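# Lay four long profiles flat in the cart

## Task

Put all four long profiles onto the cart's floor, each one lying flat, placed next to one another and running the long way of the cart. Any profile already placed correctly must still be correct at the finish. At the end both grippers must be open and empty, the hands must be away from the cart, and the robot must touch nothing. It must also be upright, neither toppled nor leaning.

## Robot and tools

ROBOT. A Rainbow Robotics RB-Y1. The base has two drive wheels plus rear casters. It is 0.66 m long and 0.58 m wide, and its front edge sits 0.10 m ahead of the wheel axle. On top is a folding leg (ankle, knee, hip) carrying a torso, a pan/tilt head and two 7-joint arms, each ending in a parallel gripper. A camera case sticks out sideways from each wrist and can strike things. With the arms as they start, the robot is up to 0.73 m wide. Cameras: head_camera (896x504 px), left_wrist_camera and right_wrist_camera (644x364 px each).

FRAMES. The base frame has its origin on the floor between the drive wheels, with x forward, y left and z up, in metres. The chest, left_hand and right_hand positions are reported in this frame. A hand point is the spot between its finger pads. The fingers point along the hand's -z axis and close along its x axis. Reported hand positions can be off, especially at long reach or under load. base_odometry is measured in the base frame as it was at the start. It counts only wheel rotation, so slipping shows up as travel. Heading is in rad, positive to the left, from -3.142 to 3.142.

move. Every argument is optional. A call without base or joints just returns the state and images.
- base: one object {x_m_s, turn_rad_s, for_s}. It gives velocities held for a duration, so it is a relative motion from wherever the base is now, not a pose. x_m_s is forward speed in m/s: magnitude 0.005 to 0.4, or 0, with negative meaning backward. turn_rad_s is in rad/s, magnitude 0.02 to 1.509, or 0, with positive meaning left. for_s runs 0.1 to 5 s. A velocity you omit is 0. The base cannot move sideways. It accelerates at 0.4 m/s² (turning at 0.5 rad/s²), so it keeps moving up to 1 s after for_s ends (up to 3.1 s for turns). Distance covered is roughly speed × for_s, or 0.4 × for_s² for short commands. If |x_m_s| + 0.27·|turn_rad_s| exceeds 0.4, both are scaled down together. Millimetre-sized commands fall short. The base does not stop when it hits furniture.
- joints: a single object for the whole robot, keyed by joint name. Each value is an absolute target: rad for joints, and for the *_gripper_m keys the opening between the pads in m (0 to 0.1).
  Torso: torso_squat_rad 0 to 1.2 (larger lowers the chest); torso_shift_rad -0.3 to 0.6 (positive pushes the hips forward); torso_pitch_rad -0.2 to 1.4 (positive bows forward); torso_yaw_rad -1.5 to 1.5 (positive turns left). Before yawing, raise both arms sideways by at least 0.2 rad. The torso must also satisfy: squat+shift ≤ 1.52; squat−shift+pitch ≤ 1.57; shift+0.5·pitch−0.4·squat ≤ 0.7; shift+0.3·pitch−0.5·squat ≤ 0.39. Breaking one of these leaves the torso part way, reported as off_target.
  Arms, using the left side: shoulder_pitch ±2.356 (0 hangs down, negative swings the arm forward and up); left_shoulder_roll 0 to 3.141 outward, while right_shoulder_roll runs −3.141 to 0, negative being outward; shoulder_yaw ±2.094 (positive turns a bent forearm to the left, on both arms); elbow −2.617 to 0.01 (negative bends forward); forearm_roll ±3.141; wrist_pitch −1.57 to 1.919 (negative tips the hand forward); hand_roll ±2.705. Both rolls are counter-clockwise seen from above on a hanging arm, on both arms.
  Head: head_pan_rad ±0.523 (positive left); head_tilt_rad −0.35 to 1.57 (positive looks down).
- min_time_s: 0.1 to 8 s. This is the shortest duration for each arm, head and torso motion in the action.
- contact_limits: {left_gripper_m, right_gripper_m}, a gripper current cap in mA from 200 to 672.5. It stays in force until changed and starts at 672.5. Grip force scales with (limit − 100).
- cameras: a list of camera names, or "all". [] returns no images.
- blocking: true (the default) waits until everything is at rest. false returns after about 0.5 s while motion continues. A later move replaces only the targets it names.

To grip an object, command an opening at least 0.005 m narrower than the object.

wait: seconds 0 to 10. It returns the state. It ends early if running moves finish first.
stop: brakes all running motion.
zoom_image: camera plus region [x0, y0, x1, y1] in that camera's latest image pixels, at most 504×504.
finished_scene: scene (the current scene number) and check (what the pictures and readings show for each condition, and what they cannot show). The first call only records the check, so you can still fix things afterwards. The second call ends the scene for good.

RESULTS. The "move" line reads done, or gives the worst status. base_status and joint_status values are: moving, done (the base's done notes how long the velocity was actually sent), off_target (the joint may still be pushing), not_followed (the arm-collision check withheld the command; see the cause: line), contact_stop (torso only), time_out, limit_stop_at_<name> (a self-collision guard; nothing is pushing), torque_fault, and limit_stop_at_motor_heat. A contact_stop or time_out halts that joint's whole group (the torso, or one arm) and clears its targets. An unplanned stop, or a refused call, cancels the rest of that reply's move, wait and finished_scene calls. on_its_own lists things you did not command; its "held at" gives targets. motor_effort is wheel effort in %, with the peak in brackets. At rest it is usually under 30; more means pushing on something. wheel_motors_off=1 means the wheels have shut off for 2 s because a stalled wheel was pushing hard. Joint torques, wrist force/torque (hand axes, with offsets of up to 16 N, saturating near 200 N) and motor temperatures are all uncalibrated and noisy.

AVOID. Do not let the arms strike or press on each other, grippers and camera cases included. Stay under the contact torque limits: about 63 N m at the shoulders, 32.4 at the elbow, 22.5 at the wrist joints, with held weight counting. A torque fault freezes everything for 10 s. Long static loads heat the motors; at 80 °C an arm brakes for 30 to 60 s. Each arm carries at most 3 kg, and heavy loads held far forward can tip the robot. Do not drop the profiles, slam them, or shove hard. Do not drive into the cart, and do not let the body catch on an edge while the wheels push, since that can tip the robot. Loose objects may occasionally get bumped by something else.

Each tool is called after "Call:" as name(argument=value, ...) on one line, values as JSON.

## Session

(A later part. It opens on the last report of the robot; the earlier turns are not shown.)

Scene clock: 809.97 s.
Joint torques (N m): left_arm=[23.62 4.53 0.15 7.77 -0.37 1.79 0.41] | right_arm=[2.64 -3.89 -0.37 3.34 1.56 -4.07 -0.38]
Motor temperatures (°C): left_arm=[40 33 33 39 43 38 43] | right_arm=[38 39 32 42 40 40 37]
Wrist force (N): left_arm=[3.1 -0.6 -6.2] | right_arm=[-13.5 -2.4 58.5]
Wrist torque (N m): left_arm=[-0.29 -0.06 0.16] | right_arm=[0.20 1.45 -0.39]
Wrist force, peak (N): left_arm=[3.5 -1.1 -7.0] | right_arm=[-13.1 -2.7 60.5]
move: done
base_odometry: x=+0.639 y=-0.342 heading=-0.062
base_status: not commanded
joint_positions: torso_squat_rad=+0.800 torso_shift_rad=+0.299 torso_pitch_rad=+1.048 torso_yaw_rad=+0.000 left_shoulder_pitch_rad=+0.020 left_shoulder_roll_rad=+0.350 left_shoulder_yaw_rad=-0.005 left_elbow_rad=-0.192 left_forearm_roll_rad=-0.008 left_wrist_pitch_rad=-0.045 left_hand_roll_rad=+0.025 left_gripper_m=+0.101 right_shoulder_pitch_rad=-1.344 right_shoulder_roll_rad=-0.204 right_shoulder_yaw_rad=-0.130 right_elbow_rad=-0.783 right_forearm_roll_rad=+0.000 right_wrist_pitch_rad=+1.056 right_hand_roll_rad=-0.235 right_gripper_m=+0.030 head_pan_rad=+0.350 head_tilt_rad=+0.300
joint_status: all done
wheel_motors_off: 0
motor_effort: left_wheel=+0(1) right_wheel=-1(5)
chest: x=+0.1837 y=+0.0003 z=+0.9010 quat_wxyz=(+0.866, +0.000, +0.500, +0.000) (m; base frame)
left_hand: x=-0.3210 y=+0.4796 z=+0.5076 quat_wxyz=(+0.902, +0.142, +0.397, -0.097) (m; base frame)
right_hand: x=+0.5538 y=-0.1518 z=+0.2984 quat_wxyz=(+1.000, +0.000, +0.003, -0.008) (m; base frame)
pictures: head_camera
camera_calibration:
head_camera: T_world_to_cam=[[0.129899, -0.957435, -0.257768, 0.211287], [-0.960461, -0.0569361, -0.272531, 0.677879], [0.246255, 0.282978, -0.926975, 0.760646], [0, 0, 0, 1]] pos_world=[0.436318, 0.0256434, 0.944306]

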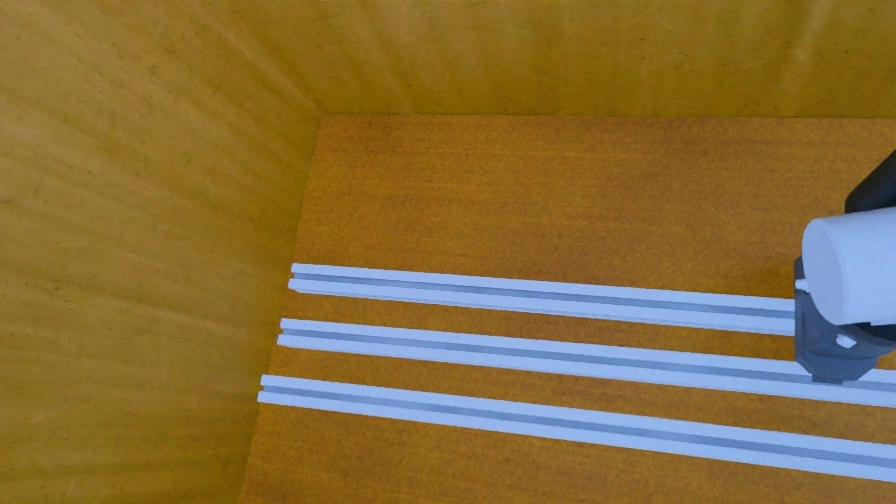

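Call:
move(joints={"right_shoulder_pitch_rad":-1.344,"right_elbow_rad":-0.79,"right_wrist_pitch_rad":1.064}, cameras=[])

Call:
move(joints={"right_gripper_m":0.034}, cameras=[])

Call:
move(joints={"right_gripper_m":0.048}, cameras=["right_wrist_camera"])

Scene clock: 814.10 s.
Joint torques (N m): left_arm=[24 4.33 0.33 7.98 0.08 1.65 0.35] | right_arm=[-7.56 -4.37 -0.11 -3.83 0.92 -2.31 -0.04]
Motor temperatures (°C): left_arm=[40 33 33 39 43 38 43] | right_arm=[38 39 32 42 40 40 37]
Wrist force (N): left_arm=[2.8 -0.9 -6.7] | right_arm=[-9.4 -4.3 15.5]
Wrist torque (N m): left_arm=[-0.24 -0.10 0.17] | right_arm=[0.01 0.47 -0.32]
Wrist force, peak (N): left_arm=[3.3 -0.9 -7.1] | right_arm=[-12.6 -2.6 60.1]
move: done
base_odometry: x=+0.639 y=-0.342 heading=-0.062
base_status: not commanded
joint_positions: torso_squat_rad=+0.800 torso_shift_rad=+0.299 torso_pitch_rad=+1.049 torso_yaw_rad=+0.000 left_shoulder_pitch_rad=+0.020 left_shoulder_roll_rad=+0.350 left_shoulder_yaw_rad=-0.005 left_elbow_rad=-0.192 left_forearm_roll_rad=-0.008 left_wrist_pitch_rad=-0.045 left_hand_roll_rad=+0.025 left_gripper_m=+0.101 right_shoulder_pitch_rad=-1.345 right_shoulder_roll_rad=-0.205 right_shoulder_yaw_rad=-0.130 right_elbow_rad=-0.791 right_forearm_roll_rad=+0.000 right_wrist_pitch_rad=+1.065 right_hand_roll_rad=-0.235 right_gripper_m=+0.030 head_pan_rad=+0.350 head_tilt_rad=+0.300
joint_status: all done
wheel_motors_off: 0
motor_effort: left_wheel=+1(2) right_wheel=+0(3)
chest: x=+0.1840 y=+0.0003 z=+0.9008 quat_wxyz=(+0.866, +0.000, +0.501, +0.000) (m; base frame)
left_hand: x=-0.3210 y=+0.4796 z=+0.5078 quat_wxyz=(+0.902, +0.142, +0.397, -0.097) (m; base frame)
right_hand: x=+0.5556 y=-0.1512 z=+0.2999 quat_wxyz=(+1.000, +0.000, +0.003, -0.008) (m; base frame)
pictures: none
No camera images: "cameras" was empty.

Scene clock: 814.57 s.
Joint torques (N m): left_arm=[24.12 4.69 0.53 7.76 -0.27 1.56 0.17] | right_arm=[-5.36 -2.31 0.16 -2.12 0.73 0.75 -0.23]
Motor temperatures (°C): left_arm=[40 33 33 39 43 38 43] | right_arm=[38 39 32 42 40 40 37]
Wrist force (N): left_arm=[2.9 -0.9 -6.8] | right_arm=[0.2 -4.1 6.1]
Wrist torque (N m): left_arm=[-0.25 -0.07 0.18] | right_arm=[0.12 -0.18 -0.37]
Wrist force, peak (N): left_arm=[3.2 -0.7 -7.0] | right_arm=[-9.4 -4.2 18.5]
move: done
base_odometry: x=+0.639 y=-0.342 heading=-0.062
base_status: not commanded
joint_positions: torso_squat_rad=+0.800 torso_shift_rad=+0.300 torso_pitch_rad=+1.049 torso_yaw_rad=+0.000 left_shoulder_pitch_rad=+0.020 left_shoulder_roll_rad=+0.350 left_shoulder_yaw_rad=-0.005 left_elbow_rad=-0.192 left_forearm_roll_rad=-0.008 left_wrist_pitch_rad=-0.045 left_hand_roll_rad=+0.025 left_gripper_m=+0.101 right_shoulder_pitch_rad=-1.346 right_shoulder_roll_rad=-0.205 right_shoulder_yaw_rad=-0.130 right_elbow_rad=-0.791 right_forearm_roll_rad=+0.000 right_wrist_pitch_rad=+1.064 right_hand_roll_rad=-0.235 right_gripper_m=+0.034 head_pan_rad=+0.350 head_tilt_rad=+0.300
joint_status: all done
wheel_motors_off: 0
motor_effort: left_wheel=+2(2) right_wheel=-2(2)
chest: x=+0.1841 y=+0.0003 z=+0.9007 quat_wxyz=(+0.866, +0.000, +0.501, +0.000) (m; base frame)
left_hand: x=-0.3210 y=+0.4796 z=+0.5078 quat_wxyz=(+0.902, +0.142, +0.397, -0.097) (m; base frame)
right_hand: x=+0.5563 y=-0.1512 z=+0.3000 quat_wxyz=(+1.000, +0.000, +0.002, -0.008) (m; base frame)
pictures: none
No camera images: "cameras" was empty.

Scene clock: 815.20 s.
Joint torques (N m): left_arm=[23.69 4.51 0.74 7.9 -0.17 1.51 0.61] | right_arm=[-4.78 -2.07 -0.15 -1.81 0.36 1.3 -0.43]
Motor temperatures (°C): left_arm=[40 33 33 39 43 38 43] | right_arm=[38 39 32 42 40 40 37]
Wrist force (N): left_arm=[3.0 -0.9 -6.7] | right_arm=[1.9 -4.3 6.1]
Wrist torque (N m): left_arm=[-0.25 -0.06 0.16] | right_arm=[0.13 -0.15 -0.38]
Wrist force, peak (N): left_arm=[3.4 -0.9 -6.9] | right_arm=[2.4 -4.1 6.4]
move: done
base_odometry: x=+0.639 y=-0.342 heading=-0.062
base_status: not commanded
joint_positions: torso_squat_rad=+0.800 torso_shift_rad=+0.300 torso_pitch_rad=+1.049 torso_yaw_rad=+0.000 left_shoulder_pitch_rad=+0.020 left_shoulder_roll_rad=+0.350 left_shoulder_yaw_rad=-0.005 left_elbow_rad=-0.192 left_forearm_roll_rad=-0.008 left_wrist_pitch_rad=-0.045 left_hand_roll_rad=+0.025 left_gripper_m=+0.101 right_shoulder_pitch_rad=-1.346 right_shoulder_roll_rad=-0.205 right_shoulder_yaw_rad=-0.130 right_elbow_rad=-0.792 right_forearm_roll_rad=+0.000 right_wrist_pitch_rad=+1.064 right_hand_roll_rad=-0.235 right_gripper_m=+0.048 head_pan_rad=+0.350 head_tilt_rad=+0.300
joint_status: all done
wheel_motors_off: 0
motor_effort: left_wheel=+2(2) right_wheel=+0(2)
chest: x=+0.1841 y=+0.0003 z=+0.9007 quat_wxyz=(+0.866, +0.000, +0.501, +0.000) (m; base frame)
left_hand: x=-0.3210 y=+0.4796 z=+0.5078 quat_wxyz=(+0.902, +0.142, +0.397, -0.097) (m; base frame)
right_hand: x=+0.5565 y=-0.1513 z=+0.3001 quat_wxyz=(+1.000, +0.000, +0.002, -0.008) (m; base frame)
pictures: right_wrist_camera
camera_calibration:
right_wrist_camera: T_world_to_cam=[[-0.99943, 0.0336508, -0.00287427, 0.563845], [0.0287547, 0.892468, 0.450194, 0.0141819], [0.0177146, 0.449854, -0.892926, 0.400254], [0, 0, 0, 1]] pos_world=[0.556025, -0.211687, 0.352634]

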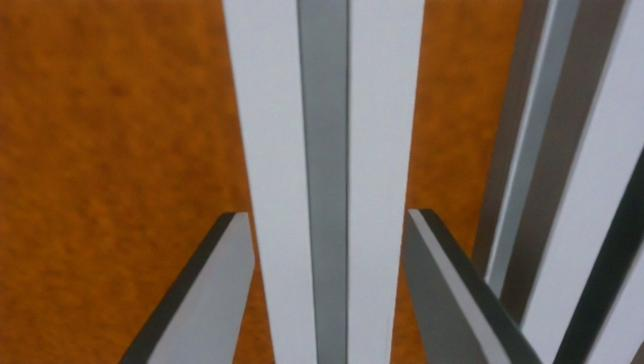

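Call:
move(joints={"torso_squat_rad":0.7}, cameras=["right_wrist_camera"])

Call:
move(joints={"right_shoulder_pitch_rad":-1.4,"right_shoulder_roll_rad":-0.23,"right_elbow_rad":-1.37,"right_wrist_pitch_rad":1.65,"head_pan_rad":0}, cameras=["right_wrist_camera","head_camera"])

Scene clock: 819.53 s.
Joint torques (N m): left_arm=[23.51 4.88 0.62 7.91 -0.05 1.69 0.35] | right_arm=[-12.32 -1.65 0.13 -7.43 0.44 0.18 -0.34]
Motor temperatures (°C): left_arm=[40 33 33 39 43 38 43] | right_arm=[38 39 32 42 40 40 37]
Wrist force (N): left_arm=[3.0 -0.7 -6.7] | right_arm=[-4.8 -4.7 -12.4]
Wrist torque (N m): left_arm=[-0.29 -0.05 0.14] | right_arm=[0.09 -0.46 -0.34]
Wrist force, peak (N): left_arm=[3.3 -0.8 -7.1] | right_arm=[-4.9 -4.7 -13.1]
move: done
base_odometry: x=+0.639 y=-0.342 heading=-0.062
base_status: not commanded
joint_positions: torso_squat_rad=+0.700 torso_shift_rad=+0.300 torso_pitch_rad=+1.050 torso_yaw_rad=+0.000 left_shoulder_pitch_rad=+0.020 left_shoulder_roll_rad=+0.350 left_shoulder_yaw_rad=-0.005 left_elbow_rad=-0.192 left_forearm_roll_rad=-0.008 left_wrist_pitch_rad=-0.045 left_hand_roll_rad=+0.025 left_gripper_m=+0.101 right_shoulder_pitch_rad=-1.344 right_shoulder_roll_rad=-0.205 right_shoulder_yaw_rad=-0.130 right_elbow_rad=-0.790 right_forearm_roll_rad=+0.000 right_wrist_pitch_rad=+1.064 right_hand_roll_rad=-0.235 right_gripper_m=+0.048 head_pan_rad=+0.350 head_tilt_rad=+0.300
joint_status: all done
wheel_motors_off: 0
motor_effort: left_wheel=+1(3) right_wheel=-2(3)
chest: x=+0.1987 y=+0.0004 z=+0.9459 quat_wxyz=(+0.865, +0.000, +0.501, +0.000) (m; base frame)
left_hand: x=-0.3070 y=+0.4796 z=+0.5537 quat_wxyz=(+0.901, +0.142, +0.398, -0.097) (m; base frame)
right_hand: x=+0.5686 y=-0.1519 z=+0.3439 quat_wxyz=(+1.000, +0.000, +0.004, -0.008) (m; base frame)
pictures: right_wrist_camera
camera_calibration:
right_wrist_camera: T_world_to_cam=[[-0.999422, 0.033948, 0.0018764, 0.574412], [0.0311718, 0.892862, 0.44925, -0.00639995], [0.0135758, 0.449049, -0.893404, 0.441831], [0, 0, 0, 1]] pos_world=[0.568281, -0.21219, 0.396531]

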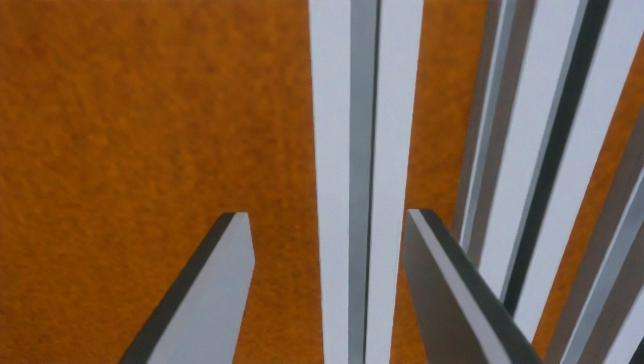

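Scene clock: 820.73 s.
Joint torques (N m): left_arm=[23.85 3.98 -0.26 7.57 -0.06 1.62 0.04] | right_arm=[-14.31 -3.85 0.53 -9.31 0.47 -0.34 -0.29]
Motor temperatures (°C): left_arm=[40 33 33 39 43 38 43] | right_arm=[38 39 32 42 40 40 37]
Wrist force (N): left_arm=[3.1 -1.0 -6.5] | right_arm=[-5.2 -4.6 -12.8]
Wrist torque (N m): left_arm=[-0.26 -0.06 0.16] | right_arm=[0.09 -0.47 -0.33]
Wrist force, peak (N): left_arm=[3.4 -1.2 -7.0] | right_arm=[-5.7 -4.3 -13.5]
move: done
base_odometry: x=+0.639 y=-0.342 heading=-0.062
base_status: not commanded
joint_positions: torso_squat_rad=+0.700 torso_shift_rad=+0.300 torso_pitch_rad=+1.050 torso_yaw_rad=+0.000 left_shoulder_pitch_rad=+0.020 left_shoulder_roll_rad=+0.350 left_shoulder_yaw_rad=-0.005 left_elbow_rad=-0.192 left_forearm_roll_rad=-0.008 left_wrist_pitch_rad=-0.045 left_hand_roll_rad=+0.025 left_gripper_m=+0.101 right_shoulder_pitch_rad=-1.400 right_shoulder_roll_rad=-0.230 right_shoulder_yaw_rad=-0.130 right_elbow_rad=-1.370 right_forearm_roll_rad=+0.000 right_wrist_pitch_rad=+1.650 right_hand_roll_rad=-0.235 right_gripper_m=+0.048 head_pan_rad=+0.000 head_tilt_rad=+0.300
joint_status: all done
wheel_motors_off: 0
motor_effort: left_wheel=+0(1) right_wheel=-2(5)
chest: x=+0.1987 y=+0.0003 z=+0.9459 quat_wxyz=(+0.865, +0.000, +0.501, +0.000) (m; base frame)
left_hand: x=-0.3070 y=+0.4796 z=+0.5537 quat_wxyz=(+0.901, +0.142, +0.398, -0.097) (m; base frame)
right_hand: x=+0.6458 y=-0.1433 z=+0.5043 quat_wxyz=(+1.000, -0.003, -0.023, -0.007) (m; base frame)
pictures: head_camera, right_wrist_camera
camera_calibration:
head_camera: T_world_to_cam=[[-0.0426192, -0.998222, 0.041677, -0.0204503], [-0.963406, 0.0300118, -0.266361, 0.699283], [0.264636, -0.051504, -0.962972, 0.828151], [0, 0, 0, 1]] pos_world=[0.453663, 0.00125243, 0.9846]
right_wrist_camera: T_world_to_cam=[[-0.998089, 0.0314151, -0.0532074, 0.67758], [0.00451704, 0.895901, 0.444231, -0.0683635], [0.0616241, 0.443142, -0.894331, 0.548829], [0, 0, 0, 1]] pos_world=[0.642773, -0.203248, 0.557257]

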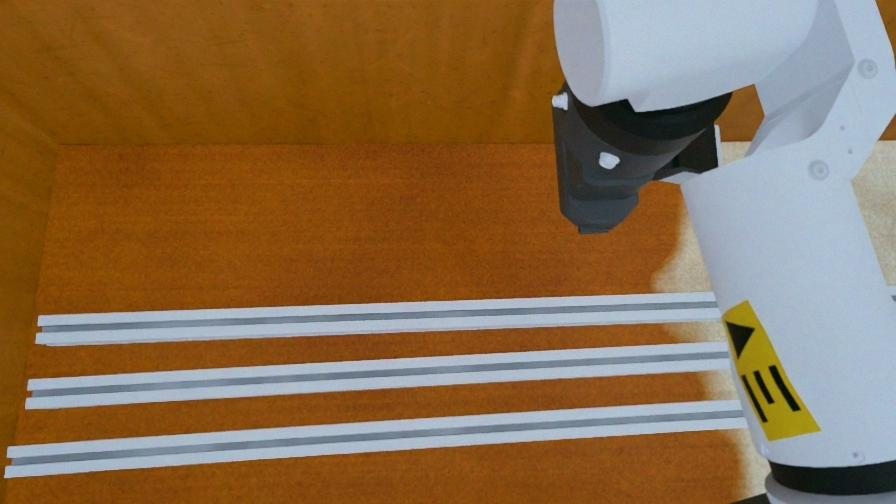

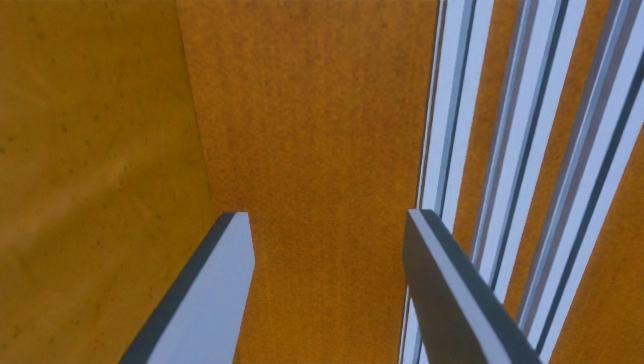

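Call:
move(joints={"right_shoulder_pitch_rad":-0.953,"right_shoulder_roll_rad":-0.175,"right_elbow_rad":-2.094,"right_wrist_pitch_rad":1.85}, cameras=[])

Call:
move(joints={"torso_squat_rad":0.4,"torso_shift_rad":0.2,"torso_pitch_rad":0.7,"right_shoulder_pitch_rad":-0.603,"right_shoulder_roll_rad":-0.02,"right_gripper_m":0.06}, cameras=["head_camera"])

Call:
move(base={"x_m_s":-0.3,"for_s":1.93}, cameras=[])

Call:
move(base={"turn_rad_s":0.8,"for_s":2.042}, joints={"torso_squat_rad":1.03,"torso_shift_rad":0,"torso_pitch_rad":0.2,"right_shoulder_pitch_rad":-0.283,"right_shoulder_roll_rad":0,"right_shoulder_yaw_rad":-0.155,"right_elbow_rad":-0.901,"right_wrist_pitch_rad":-0.5,"right_hand_roll_rad":1.571,"head_tilt_rad":0.6}, cameras=["head_camera"])

Scene clock: 830.90 s.
Joint torques (N m): left_arm=[24.06 5.17 0.04 8.19 -0.04 1.68 0.34] | right_arm=[-8.05 -0.29 -0.07 -9.66 0.3 -0.59 -0.28]
Motor temperatures (°C): left_arm=[40 33 33 39 43 38 43] | right_arm=[38 39 32 42 40 40 37]
Wrist force (N): left_arm=[3.4 -0.9 -6.4] | right_arm=[-5.8 -4.7 -12.6]
Wrist torque (N m): left_arm=[-0.25 -0.02 0.15] | right_arm=[0.09 -0.49 -0.35]
Wrist force, peak (N): left_arm=[3.6 -0.6 -6.9] | right_arm=[-6.6 -4.7 -12.7]
move: done
base_odometry: x=+0.639 y=-0.342 heading=-0.062
base_status: not commanded
joint_positions: torso_squat_rad=+0.700 torso_shift_rad=+0.300 torso_pitch_rad=+1.050 torso_yaw_rad=+0.000 left_shoulder_pitch_rad=+0.020 left_shoulder_roll_rad=+0.350 left_shoulder_yaw_rad=-0.005 left_elbow_rad=-0.192 left_forearm_roll_rad=-0.008 left_wrist_pitch_rad=-0.045 left_hand_roll_rad=+0.025 left_gripper_m=+0.101 right_shoulder_pitch_rad=-0.953 right_shoulder_roll_rad=-0.175 right_shoulder_yaw_rad=-0.130 right_elbow_rad=-2.094 right_forearm_roll_rad=+0.000 right_wrist_pitch_rad=+1.850 right_hand_roll_rad=-0.235 right_gripper_m=+0.048 head_pan_rad=+0.000 head_tilt_rad=+0.300
joint_status: all done
wheel_motors_off: 0
motor_effort: left_wheel=+0(2) right_wheel=-3(4)
chest: x=+0.1987 y=+0.0003 z=+0.9459 quat_wxyz=(+0.865, +0.000, +0.501, +0.000) (m; base frame)
left_hand: x=-0.3070 y=+0.4796 z=+0.5537 quat_wxyz=(+0.901, +0.142, +0.398, -0.097) (m; base frame)
right_hand: x=+0.5393 y=-0.1835 z=+0.5509 quat_wxyz=(+0.997, +0.005, -0.062, -0.039) (m; base frame)
pictures: none
No camera images: "cameras" was empty.

Scene clock: 832.93 s.
Joint torques (N m): left_arm=[17.47 7.11 0.3 5.59 0.04 0.86 0.26] | right_arm=[-7.78 0.72 0.49 -9.47 0.5 -0.49 -0.24]
Motor temperatures (°C): left_arm=[40 33 33 39 43 38 43] | right_arm=[37 39 32 42 40 40 37]
Wrist force (N): left_arm=[1.6 -1.2 -7.4] | right_arm=[-5.6 -4.7 -12.3]
Wrist torque (N m): left_arm=[-0.26 -0.09 0.20] | right_arm=[0.03 -0.51 -0.35]
Wrist force, peak (N): left_arm=[1.8 -0.9 -8.0] | right_arm=[-5.4 -4.9 -13.7]
move: done
base_odometry: x=+0.639 y=-0.342 heading=-0.062
base_status: not commanded
joint_positions: torso_squat_rad=+0.400 torso_shift_rad=+0.200 torso_pitch_rad=+0.700 torso_yaw_rad=+0.000 left_shoulder_pitch_rad=+0.020 left_shoulder_roll_rad=+0.350 left_shoulder_yaw_rad=-0.005 left_elbow_rad=-0.192 left_forearm_roll_rad=-0.008 left_wrist_pitch_rad=-0.045 left_hand_roll_rad=+0.025 left_gripper_m=+0.101 right_shoulder_pitch_rad=-0.603 right_shoulder_roll_rad=-0.020 right_shoulder_yaw_rad=-0.130 right_elbow_rad=-2.094 right_forearm_roll_rad=+0.000 right_wrist_pitch_rad=+1.850 right_hand_roll_rad=-0.235 right_gripper_m=+0.060 head_pan_rad=+0.000 head_tilt_rad=+0.300
joint_status: all done
wheel_motors_off: 0
motor_effort: left_wheel=+2(3) right_wheel=+2(7)
chest: x=+0.0994 y=+0.0003 z=+1.1491 quat_wxyz=(+0.939, +0.000, +0.343, +0.000) (m; base frame)
left_hand: x=-0.2411 y=+0.4796 z=+0.6072 quat_wxyz=(+0.957, +0.156, +0.235, -0.071) (m; base frame)
right_hand: x=+0.4187 y=-0.1840 z=+0.7734 quat_wxyz=(+0.994, +0.030, -0.053, -0.088) (m; base frame)
pictures: head_camera
camera_calibration:
head_camera: T_world_to_cam=[[-0.0542846, -0.998226, 0.0244716, -0.0122215], [-0.81358, 0.030008, -0.580678, 1.00405], [0.578913, -0.0514315, -0.813765, 0.847377], [0, 0, 0, 1]] pos_world=[0.32565, 0.00125267, 1.27289]

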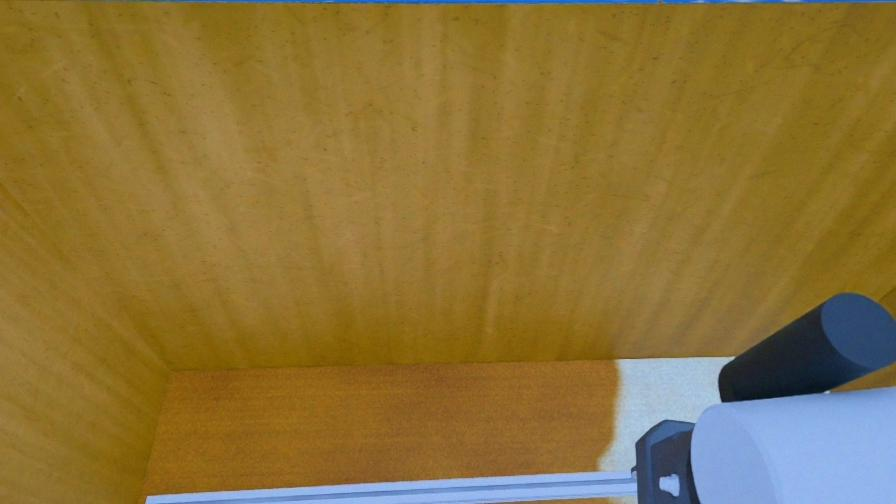

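Scene clock: 836.33 s.
Joint torques (N m): left_arm=[16.94 6.66 0.13 5.2 -0.1 1.2 0.22] | right_arm=[-7.74 0.49 0.22 -9.39 0.47 -0.22 -0.4]
Motor temperatures (°C): left_arm=[40 33 33 39 43 38 43] | right_arm=[37 39 32 42 40 40 37]
Wrist force (N): left_arm=[1.7 -1.5 -7.6] | right_arm=[-5.7 -4.9 -12.5]
Wrist torque (N m): left_arm=[-0.23 -0.09 0.18] | right_arm=[0.06 -0.52 -0.35]
Wrist force, peak (N): left_arm=[1.7 -1.6 -8.0] | right_arm=[-6.0 -4.9 -12.6]
move: done
base_odometry: x=+0.060 y=-0.307 heading=-0.062
base_status: done (sent for 1.93 of 1.93 s)
joint_positions: torso_squat_rad=+0.400 torso_shift_rad=+0.200 torso_pitch_rad=+0.700 torso_yaw_rad=+0.000 left_shoulder_pitch_rad=+0.020 left_shoulder_roll_rad=+0.350 left_shoulder_yaw_rad=-0.005 left_elbow_rad=-0.192 left_forearm_roll_rad=-0.008 left_wrist_pitch_rad=-0.045 left_hand_roll_rad=+0.025 left_gripper_m=+0.101 right_shoulder_pitch_rad=-0.603 right_shoulder_roll_rad=-0.020 right_shoulder_yaw_rad=-0.130 right_elbow_rad=-2.094 right_forearm_roll_rad=+0.000 right_wrist_pitch_rad=+1.850 right_hand_roll_rad=-0.235 right_gripper_m=+0.060 head_pan_rad=+0.000 head_tilt_rad=+0.300
joint_status: not commanded
wheel_motors_off: 0
motor_effort: left_wheel=-4(27) right_wheel=+8(39)
chest: x=+0.0994 y=+0.0003 z=+1.1490 quat_wxyz=(+0.939, +0.000, +0.343, +0.000) (m; base frame)
left_hand: x=-0.2412 y=+0.4796 z=+0.6073 quat_wxyz=(+0.957, +0.156, +0.235, -0.071) (m; base frame)
right_hand: x=+0.4187 y=-0.1840 z=+0.7734 quat_wxyz=(+0.994, +0.030, -0.053, -0.088) (m; base frame)
pictures: none
No camera images: "cameras" was empty.

Scene clock: 840.30 s.
Joint torques (N m): left_arm=[3.54 8.99 0.57 0.93 0.1 -0.08 0.38] | right_arm=[-10.75 -1.5 0.1 -9.65 0.36 -2.19 -0.52]
Motor temperatures (°C): left_arm=[40 33 33 38 43 38 43] | right_arm=[37 39 32 42 40 40 37]
Wrist force (N): left_arm=[-1.3 -2.1 -8.3] | right_arm=[-4.6 1.9 -6.9]
Wrist torque (N m): left_arm=[-0.15 -0.32 0.20] | right_arm=[-0.38 -0.42 -0.37]
Wrist force, peak (N): left_arm=[-1.4 -2.1 -8.8] | right_arm=[-6.7 -4.7 -12.9]
move: done
base_odometry: x=+0.060 y=-0.307 heading=+1.564
base_status: done (sent for 2.03 of 2.03 s)
joint_positions: torso_squat_rad=+1.030 torso_shift_rad=+0.000 torso_pitch_rad=+0.200 torso_yaw_rad=+0.000 left_shoulder_pitch_rad=+0.020 left_shoulder_roll_rad=+0.350 left_shoulder_yaw_rad=-0.005 left_elbow_rad=-0.192 left_forearm_roll_rad=-0.008 left_wrist_pitch_rad=-0.045 left_hand_roll_rad=+0.025 left_gripper_m=+0.101 right_shoulder_pitch_rad=-0.283 right_shoulder_roll_rad=+0.000 right_shoulder_yaw_rad=-0.155 right_elbow_rad=-0.901 right_forearm_roll_rad=+0.000 right_wrist_pitch_rad=-0.500 right_hand_roll_rad=+1.571 right_gripper_m=+0.060 head_pan_rad=+0.000 head_tilt_rad=+0.600
joint_status: all done
wheel_motors_off: 0
motor_effort: left_wheel=+4(28) right_wheel=+16(43)
chest: x=-0.1666 y=+0.0003 z=+0.9441 quat_wxyz=(+0.995, +0.000, +0.100, +0.000) (m; base frame)
left_hand: x=-0.2058 y=+0.4795 z=+0.3054 quat_wxyz=(+0.985, +0.169, -0.009, -0.030) (m; base frame)
right_hand: x=+0.3200 y=-0.2397 z=+0.5542 quat_wxyz=(+0.544, -0.483, -0.463, +0.506) (m; base frame)
pictures: head_camera
camera_calibration:
head_camera: T_world_to_cam=[[-0.0581969, -0.998217, 0.0132671, -0.0152098], [-0.681818, 0.0300363, -0.730905, 0.815113], [0.729203, -0.0515822, -0.68235, 0.793132], [0, 0, 0, 1]] pos_world=[-0.0234807, 0.00124584, 1.13717]

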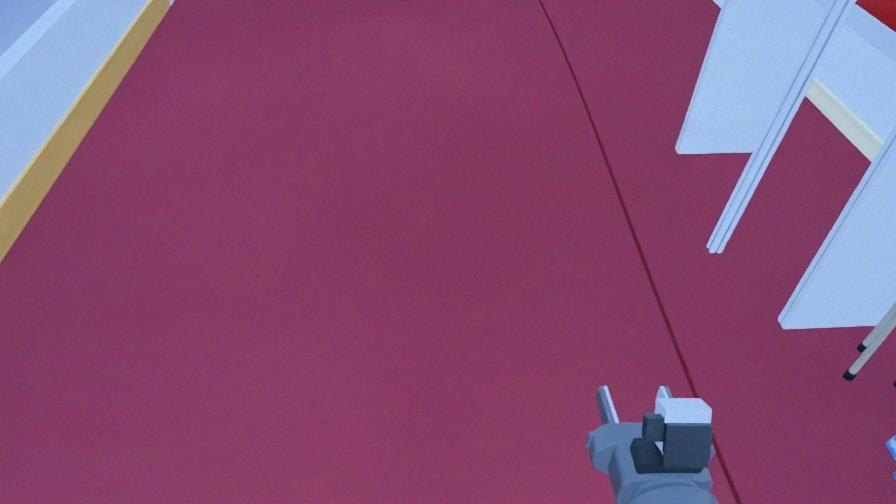

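Call:
move(base={"x_m_s":0.35,"for_s":4.0}, cameras=[])

Call:
move(base={"turn_rad_s":-0.8,"for_s":1.967}, cameras=["right_wrist_camera"])

Call:
move(base={"x_m_s":0.3,"for_s":1.4}, cameras=["right_wrist_camera","head_camera"])

Scene clock: 850.23 s.
Joint torques (N m): left_arm=[5.02 9.3 0.43 1.17 0 -0.02 0.11] | right_arm=[-9.66 -1.86 0.28 -9.2 0.19 -2.13 -0.6]
Motor temperatures (°C): left_arm=[39 33 33 38 43 38 42] | right_arm=[37 39 32 42 40 40 37]
Wrist force (N): left_arm=[-1.5 -2.2 -8.0] | right_arm=[-4.3 1.9 -6.9]
Wrist torque (N m): left_arm=[-0.18 -0.34 0.20] | right_arm=[-0.37 -0.40 -0.36]
Wrist force, peak (N): left_arm=[-1.7 -2.3 -8.7] | right_arm=[-4.5 2.0 -7.2]
move: done
base_odometry: x=+0.069 y=+1.093 heading=+1.565
base_status: done (sent for 4 of 4 s)
joint_positions: torso_squat_rad=+1.030 torso_shift_rad=+0.000 torso_pitch_rad=+0.200 torso_yaw_rad=+0.000 left_shoulder_pitch_rad=+0.020 left_shoulder_roll_rad=+0.350 left_shoulder_yaw_rad=-0.005 left_elbow_rad=-0.192 left_forearm_roll_rad=-0.008 left_wrist_pitch_rad=-0.045 left_hand_roll_rad=+0.025 left_gripper_m=+0.101 right_shoulder_pitch_rad=-0.283 right_shoulder_roll_rad=+0.000 right_shoulder_yaw_rad=-0.155 right_elbow_rad=-0.901 right_forearm_roll_rad=+0.000 right_wrist_pitch_rad=-0.500 right_hand_roll_rad=+1.571 right_gripper_m=+0.060 head_pan_rad=+0.000 head_tilt_rad=+0.600
joint_status: not commanded
wheel_motors_off: 0
motor_effort: left_wheel=+12(42) right_wheel=-13(50)
chest: x=-0.1665 y=+0.0003 z=+0.9441 quat_wxyz=(+0.995, +0.000, +0.100, +0.000) (m; base frame)
left_hand: x=-0.2057 y=+0.4795 z=+0.3054 quat_wxyz=(+0.985, +0.169, -0.009, -0.030) (m; base frame)
right_hand: x=+0.3201 y=-0.2396 z=+0.5541 quat_wxyz=(+0.544, -0.483, -0.463, +0.506) (m; base frame)
pictures: none
No camera images: "cameras" was empty.

Scene clock: 854.13 s.
Joint torques (N m): left_arm=[3.51 9.3 0.76 1.09 0.02 0.18 0.31] | right_arm=[-10.26 -1.5 0.04 -9.24 0.33 -2.03 -0.55]
Motor temperatures (°C): left_arm=[38 33 33 38 43 38 42] | right_arm=[37 39 32 42 40 40 37]
Wrist force (N): left_arm=[-1.5 -2.1 -8.4] | right_arm=[-4.4 2.1 -6.7]
Wrist torque (N m): left_arm=[-0.15 -0.32 0.20] | right_arm=[-0.40 -0.41 -0.37]
Wrist force, peak (N): left_arm=[-1.7 -2.2 -8.5] | right_arm=[-4.4 2.1 -7.1]
move: done
base_odometry: x=+0.069 y=+1.093 heading=-0.008
base_status: done (sent for 1.97 of 1.97 s)
joint_positions: torso_squat_rad=+1.030 torso_shift_rad=+0.000 torso_pitch_rad=+0.200 torso_yaw_rad=+0.000 left_shoulder_pitch_rad=+0.020 left_shoulder_roll_rad=+0.350 left_shoulder_yaw_rad=-0.005 left_elbow_rad=-0.192 left_forearm_roll_rad=-0.008 left_wrist_pitch_rad=-0.045 left_hand_roll_rad=+0.025 left_gripper_m=+0.101 right_shoulder_pitch_rad=-0.283 right_shoulder_roll_rad=+0.000 right_shoulder_yaw_rad=-0.155 right_elbow_rad=-0.901 right_forearm_roll_rad=+0.000 right_wrist_pitch_rad=-0.500 right_hand_roll_rad=+1.571 right_gripper_m=+0.060 head_pan_rad=+0.000 head_tilt_rad=+0.600
joint_status: not commanded
wheel_motors_off: 0
motor_effort: left_wheel=+14(41) right_wheel=+2(49)
chest: x=-0.1665 y=+0.0003 z=+0.9441 quat_wxyz=(+0.995, +0.000, +0.100, +0.000) (m; base frame)
left_hand: x=-0.2058 y=+0.4795 z=+0.3054 quat_wxyz=(+0.985, +0.169, -0.009, -0.030) (m; base frame)
right_hand: x=+0.3201 y=-0.2397 z=+0.5541 quat_wxyz=(+0.544, -0.483, -0.463, +0.506) (m; base frame)
pictures: right_wrist_camera
camera_calibration:
right_wrist_camera: T_world_to_cam=[[-0.0533137, -0.997998, -0.0340196, -0.201586], [-0.538811, 0.0574333, -0.840467, 0.682152], [0.840738, -0.0264782, -0.540794, 0.0982552], [0, 0, 0, 1]] pos_world=[0.274197, -0.237759, 0.619604]

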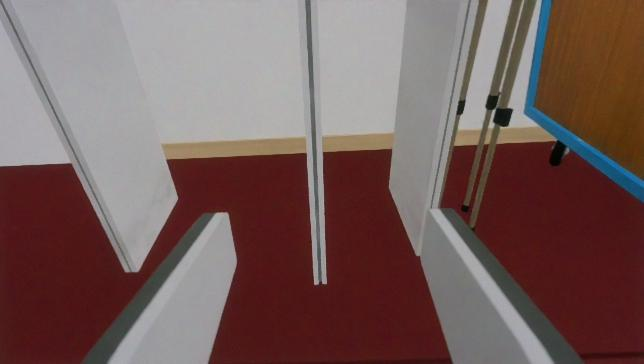

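Scene clock: 856.77 s.
Joint torques (N m): left_arm=[4.47 8.82 0.63 1.36 0 -0.07 0.05] | right_arm=[-9.79 -1 -0.28 -9.02 0.25 -2.19 -0.42]
Motor temperatures (°C): left_arm=[38 33 33 37 43 38 42] | right_arm=[37 39 32 42 40 40 37]
Wrist force (N): left_arm=[-1.6 -2.1 -8.2] | right_arm=[-4.4 1.6 -6.6]
Wrist torque (N m): left_arm=[-0.16 -0.35 0.20] | right_arm=[-0.35 -0.41 -0.38]
Wrist force, peak (N): left_arm=[-1.8 -2.0 -8.9] | right_arm=[-4.5 2.0 -7.3]
move: done
base_odometry: x=+0.489 y=+1.090 heading=-0.009
base_status: done (sent for 1.4 of 1.4 s)
joint_positions: torso_squat_rad=+1.030 torso_shift_rad=+0.000 torso_pitch_rad=+0.200 torso_yaw_rad=+0.000 left_shoulder_pitch_rad=+0.020 left_shoulder_roll_rad=+0.350 left_shoulder_yaw_rad=-0.005 left_elbow_rad=-0.192 left_forearm_roll_rad=-0.008 left_wrist_pitch_rad=-0.045 left_hand_roll_rad=+0.025 left_gripper_m=+0.101 right_shoulder_pitch_rad=-0.283 right_shoulder_roll_rad=+0.000 right_shoulder_yaw_rad=-0.155 right_elbow_rad=-0.901 right_forearm_roll_rad=+0.000 right_wrist_pitch_rad=-0.500 right_hand_roll_rad=+1.571 right_gripper_m=+0.060 head_pan_rad=+0.000 head_tilt_rad=+0.600
joint_status: not commanded
wheel_motors_off: 0
motor_effort: left_wheel=-11(49) right_wheel=+9(45)
chest: x=-0.1665 y=+0.0003 z=+0.9441 quat_wxyz=(+0.995, +0.000, +0.100, +0.000) (m; base frame)
left_hand: x=-0.2057 y=+0.4795 z=+0.3054 quat_wxyz=(+0.985, +0.169, -0.009, -0.030) (m; base frame)
right_hand: x=+0.3201 y=-0.2397 z=+0.5541 quat_wxyz=(+0.544, -0.483, -0.463, +0.506) (m; base frame)
pictures: head_camera, right_wrist_camera
camera_calibration:
head_camera: T_world_to_cam=[[-0.0581948, -0.998218, 0.0132329, -0.0151996], [-0.682069, 0.0300776, -0.730669, 0.814957], [0.728969, -0.0515469, -0.682603, 0.793216], [0, 0, 0, 1]] pos_world=[-0.0232577, 0.00120343, 1.13712]
right_wrist_camera: T_world_to_cam=[[-0.053304, -0.997999, -0.0340241, -0.201581], [-0.538764, 0.0574304, -0.840497, 0.682174], [0.840768, -0.0264709, -0.540747, 0.0982309], [0, 0, 0, 1]] pos_world=[0.274197, -0.237755, 0.619625]

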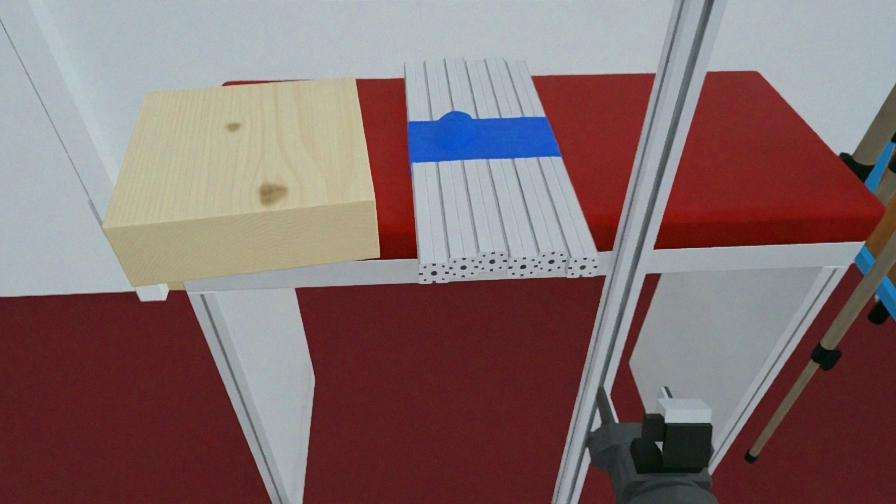

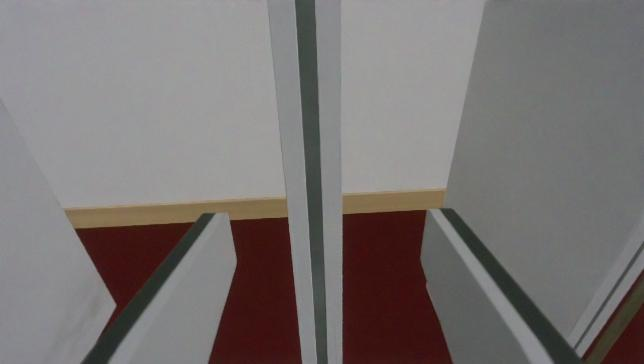

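Call:
move(base={"x_m_s":0.12,"for_s":0.5}, cameras=["right_wrist_camera"])

Call:
zoom_image(camera="right_wrist_camera", region=[220, 100, 420, 260])

Scene clock: 866.47 s.
Joint torques (N m): left_arm=[4.05 8.35 0.58 0.65 -0.16 -0.11 0.12] | right_arm=[-9.17 -1.31 -0.27 -9.17 0.45 -1.87 -0.54]
Motor temperatures (°C): left_arm=[37 34 33 37 43 38 42] | right_arm=[37 39 32 42 40 40 37]
Wrist force (N): left_arm=[-1.4 -1.7 -8.2] | right_arm=[-4.5 1.8 -6.6]
Wrist torque (N m): left_arm=[-0.19 -0.33 0.21] | right_arm=[-0.38 -0.42 -0.38]
Wrist force, peak (N): left_arm=[-1.6 -2.3 -8.7] | right_arm=[-4.5 2.0 -7.3]
move: done
base_odometry: x=+0.549 y=+1.089 heading=-0.009
base_status: done (sent for 0.5 of 0.5 s)
joint_positions: torso_squat_rad=+1.030 torso_shift_rad=+0.000 torso_pitch_rad=+0.200 torso_yaw_rad=+0.000 left_shoulder_pitch_rad=+0.020 left_shoulder_roll_rad=+0.350 left_shoulder_yaw_rad=-0.005 left_elbow_rad=-0.192 left_forearm_roll_rad=-0.008 left_wrist_pitch_rad=-0.045 left_hand_roll_rad=+0.025 left_gripper_m=+0.101 right_shoulder_pitch_rad=-0.283 right_shoulder_roll_rad=+0.000 right_shoulder_yaw_rad=-0.155 right_elbow_rad=-0.901 right_forearm_roll_rad=+0.000 right_wrist_pitch_rad=-0.500 right_hand_roll_rad=+1.571 right_gripper_m=+0.060 head_pan_rad=+0.000 head_tilt_rad=+0.600
joint_status: not commanded
wheel_motors_off: 0
motor_effort: left_wheel=-13(24) right_wheel=+7(42)
chest: x=-0.1665 y=+0.0003 z=+0.9441 quat_wxyz=(+0.995, +0.000, +0.100, +0.000) (m; base frame)
left_hand: x=-0.2057 y=+0.4795 z=+0.3054 quat_wxyz=(+0.985, +0.169, -0.009, -0.030) (m; base frame)
right_hand: x=+0.3201 y=-0.2397 z=+0.5541 quat_wxyz=(+0.544, -0.483, -0.463, +0.506) (m; base frame)
pictures: right_wrist_camera
camera_calibration:
right_wrist_camera: T_world_to_cam=[[-0.0533215, -0.997998, -0.0340196, -0.201589], [-0.538788, 0.0574368, -0.840481, 0.682148], [0.840752, -0.0264864, -0.540772, 0.0982627], [0, 0, 0, 1]] pos_world=[0.274169, -0.237763, 0.619612]

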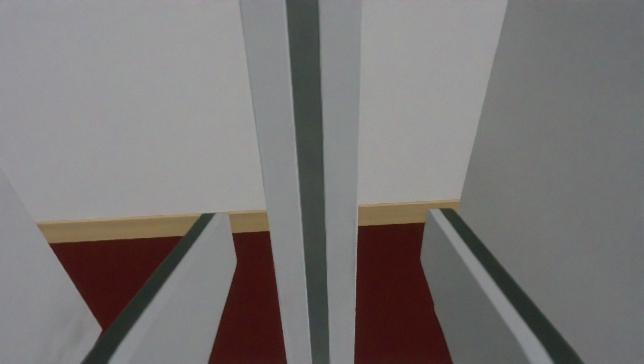

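Scaled by 2.520 from the camera's 644x364 image, which has a finer 920x520 frame.

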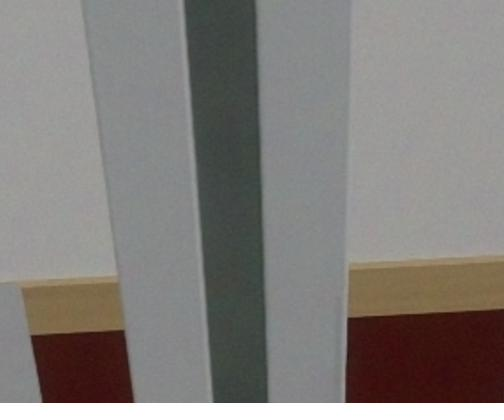

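Call:
move(base={"x_m_s":0.08,"for_s":0.6}, cameras=["right_wrist_camera","head_camera"])

Scene clock: 872.70 s.
Joint torques (N m): left_arm=[4.72 8.88 1.07 1.26 -0.08 0.27 0.13] | right_arm=[-10.19 -1.36 0.24 -9.11 0.16 -2.05 -0.67]
Motor temperatures (°C): left_arm=[37 34 33 37 43 38 42] | right_arm=[37 39 32 42 40 40 37]
Wrist force (N): left_arm=[-1.6 -1.8 -8.0] | right_arm=[-4.6 1.9 -6.7]
Wrist torque (N m): left_arm=[-0.19 -0.35 0.19] | right_arm=[-0.39 -0.42 -0.37]
Wrist force, peak (N): left_arm=[-1.4 -2.2 -8.8] | right_arm=[-4.7 1.9 -7.1]
move: done
base_odometry: x=+0.596 y=+1.089 heading=-0.010
base_status: done (sent for 0.6 of 0.6 s)
joint_positions: torso_squat_rad=+1.030 torso_shift_rad=+0.000 torso_pitch_rad=+0.200 torso_yaw_rad=+0.000 left_shoulder_pitch_rad=+0.020 left_shoulder_roll_rad=+0.350 left_shoulder_yaw_rad=-0.005 left_elbow_rad=-0.192 left_forearm_roll_rad=-0.008 left_wrist_pitch_rad=-0.045 left_hand_roll_rad=+0.025 left_gripper_m=+0.101 right_shoulder_pitch_rad=-0.283 right_shoulder_roll_rad=+0.000 right_shoulder_yaw_rad=-0.155 right_elbow_rad=-0.901 right_forearm_roll_rad=+0.000 right_wrist_pitch_rad=-0.500 right_hand_roll_rad=+1.571 right_gripper_m=+0.060 head_pan_rad=+0.000 head_tilt_rad=+0.600
joint_status: not commanded
wheel_motors_off: 0
motor_effort: left_wheel=-12(25) right_wheel=+11(38)
chest: x=-0.1665 y=+0.0003 z=+0.9441 quat_wxyz=(+0.995, +0.000, +0.100, +0.000) (m; base frame)
left_hand: x=-0.2058 y=+0.4795 z=+0.3054 quat_wxyz=(+0.985, +0.169, -0.009, -0.030) (m; base frame)
right_hand: x=+0.3201 y=-0.2397 z=+0.5541 quat_wxyz=(+0.544, -0.483, -0.463, +0.506) (m; base frame)
pictures: head_camera, right_wrist_camera
camera_calibration:
head_camera: T_world_to_cam=[[-0.0581953, -0.998218, 0.0132301, -0.0151986], [-0.682034, 0.0300775, -0.730702, 0.814974], [0.729001, -0.0515468, -0.682569, 0.793207], [0, 0, 0, 1]] pos_world=[-0.0232931, 0.0012034, 1.13712]
right_wrist_camera: T_world_to_cam=[[-0.0533244, -0.997998, -0.0340197, -0.20159], [-0.538778, 0.0574382, -0.840488, 0.682149], [0.840759, -0.0264894, -0.540762, 0.0982624], [0, 0, 0, 1]] pos_world=[0.274162, -0.237765, 0.619616]

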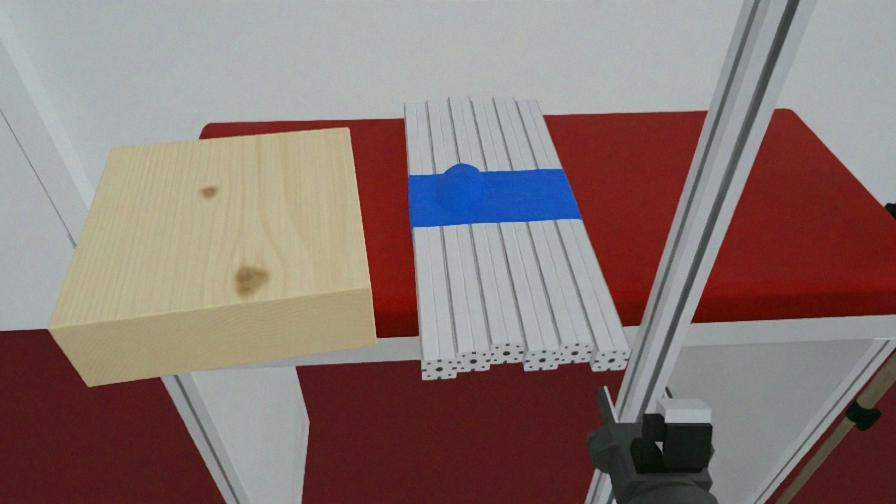

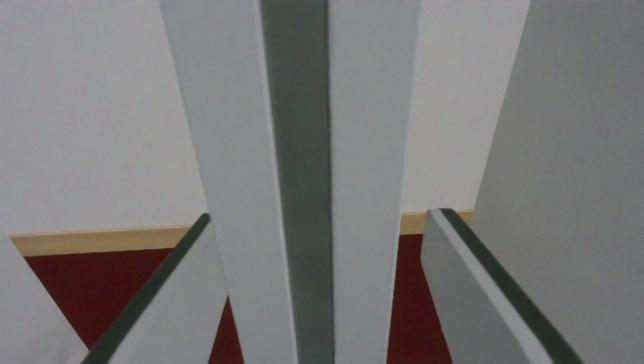

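Call:
move(joints={"right_shoulder_yaw_rad":-0.143}, cameras=[])

Call:
move(joints={"right_gripper_m":0.02}, cameras=["right_wrist_camera"])

Scene clock: 878.03 s.
Joint torques (N m): left_arm=[4.1 8.25 0.37 1.02 -0.08 0.04 0.02] | right_arm=[-10.11 -1.54 0.7 -9.2 0.41 -2.22 -0.5]
Motor temperatures (°C): left_arm=[37 34 33 37 43 38 42] | right_arm=[37 39 32 42 40 40 37]
Wrist force (N): left_arm=[-1.3 -1.7 -8.0] | right_arm=[-4.5 2.0 -6.8]
Wrist torque (N m): left_arm=[-0.22 -0.29 0.22] | right_arm=[-0.40 -0.42 -0.37]
Wrist force, peak (N): left_arm=[-1.9 -1.9 -8.5] | right_arm=[-5.3 1.9 -6.8]
move: done
base_odometry: x=+0.596 y=+1.089 heading=-0.010
base_status: not commanded
joint_positions: torso_squat_rad=+1.030 torso_shift_rad=+0.000 torso_pitch_rad=+0.200 torso_yaw_rad=+0.000 left_shoulder_pitch_rad=+0.020 left_shoulder_roll_rad=+0.350 left_shoulder_yaw_rad=-0.005 left_elbow_rad=-0.192 left_forearm_roll_rad=-0.008 left_wrist_pitch_rad=-0.045 left_hand_roll_rad=+0.025 left_gripper_m=+0.101 right_shoulder_pitch_rad=-0.283 right_shoulder_roll_rad=+0.000 right_shoulder_yaw_rad=-0.143 right_elbow_rad=-0.901 right_forearm_roll_rad=+0.000 right_wrist_pitch_rad=-0.500 right_hand_roll_rad=+1.571 right_gripper_m=+0.060 head_pan_rad=+0.000 head_tilt_rad=+0.600
joint_status: all done
wheel_motors_off: 0
motor_effort: left_wheel=-12(13) right_wheel=+8(10)
chest: x=-0.1665 y=+0.0003 z=+0.9441 quat_wxyz=(+0.995, +0.000, +0.100, +0.000) (m; base frame)
left_hand: x=-0.2058 y=+0.4795 z=+0.3054 quat_wxyz=(+0.985, +0.169, -0.009, -0.030) (m; base frame)
right_hand: x=+0.3203 y=-0.2344 z=+0.5542 quat_wxyz=(+0.541, -0.480, -0.466, +0.510) (m; base frame)
pictures: none
No camera images: "cameras" was empty.

Scene clock: 878.97 s.
Joint torques (N m): left_arm=[4.36 8.9 0.68 1.25 -0.23 0.24 0.24] | right_arm=[-10.4 -1.37 0.72 -9.57 0.34 -2.16 -0.33]
Motor temperatures (°C): left_arm=[37 34 33 37 43 38 42] | right_arm=[37 39 32 42 40 40 37]
Wrist force (N): left_arm=[-1.5 -1.7 -8.1] | right_arm=[-4.3 1.9 -6.5]
Wrist torque (N m): left_arm=[-0.21 -0.33 0.25] | right_arm=[-0.40 -0.39 -0.38]
Wrist force, peak (N): left_arm=[-1.5 -2.2 -8.7] | right_arm=[-5.6 1.9 -6.7]
move: off_target
base_odometry: x=+0.596 y=+1.089 heading=-0.010
base_status: not commanded
joint_positions: torso_squat_rad=+1.030 torso_shift_rad=+0.000 torso_pitch_rad=+0.200 torso_yaw_rad=+0.000 left_shoulder_pitch_rad=+0.020 left_shoulder_roll_rad=+0.350 left_shoulder_yaw_rad=-0.005 left_elbow_rad=-0.192 left_forearm_roll_rad=-0.008 left_wrist_pitch_rad=-0.045 left_hand_roll_rad=+0.025 left_gripper_m=+0.101 right_shoulder_pitch_rad=-0.283 right_shoulder_roll_rad=+0.000 right_shoulder_yaw_rad=-0.143 right_elbow_rad=-0.901 right_forearm_roll_rad=+0.000 right_wrist_pitch_rad=-0.500 right_hand_roll_rad=+1.571 right_gripper_m=+0.030 head_pan_rad=+0.000 head_tilt_rad=+0.600
joint_status: right_gripper_m off_target (ended at +0.030, target +0.020)
wheel_motors_off: 0
motor_effort: left_wheel=-11(13) right_wheel=+9(12)
chest: x=-0.1665 y=+0.0003 z=+0.9441 quat_wxyz=(+0.995, +0.000, +0.100, +0.000) (m; base frame)
left_hand: x=-0.2058 y=+0.4795 z=+0.3054 quat_wxyz=(+0.985, +0.169, -0.009, -0.030) (m; base frame)
right_hand: x=+0.3203 y=-0.2343 z=+0.5542 quat_wxyz=(+0.541, -0.480, -0.466, +0.510) (m; base frame)
pictures: right_wrist_camera
camera_calibration:
right_wrist_camera: T_world_to_cam=[[-0.0414166, -0.998583, -0.0334108, -0.200556], [-0.539315, 0.0504929, -0.840589, 0.680647], [0.841085, -0.0167954, -0.540642, 0.100317], [0, 0, 0, 1]] pos_world=[0.274401, -0.232954, 0.61968]

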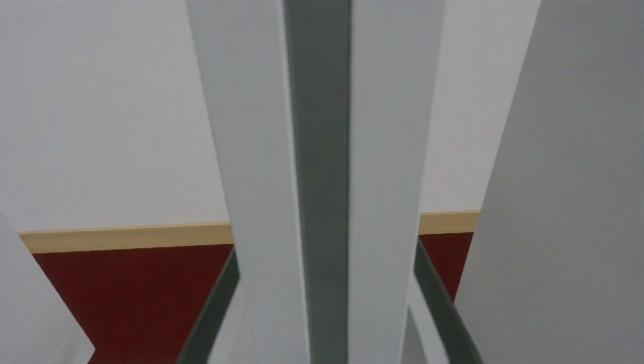

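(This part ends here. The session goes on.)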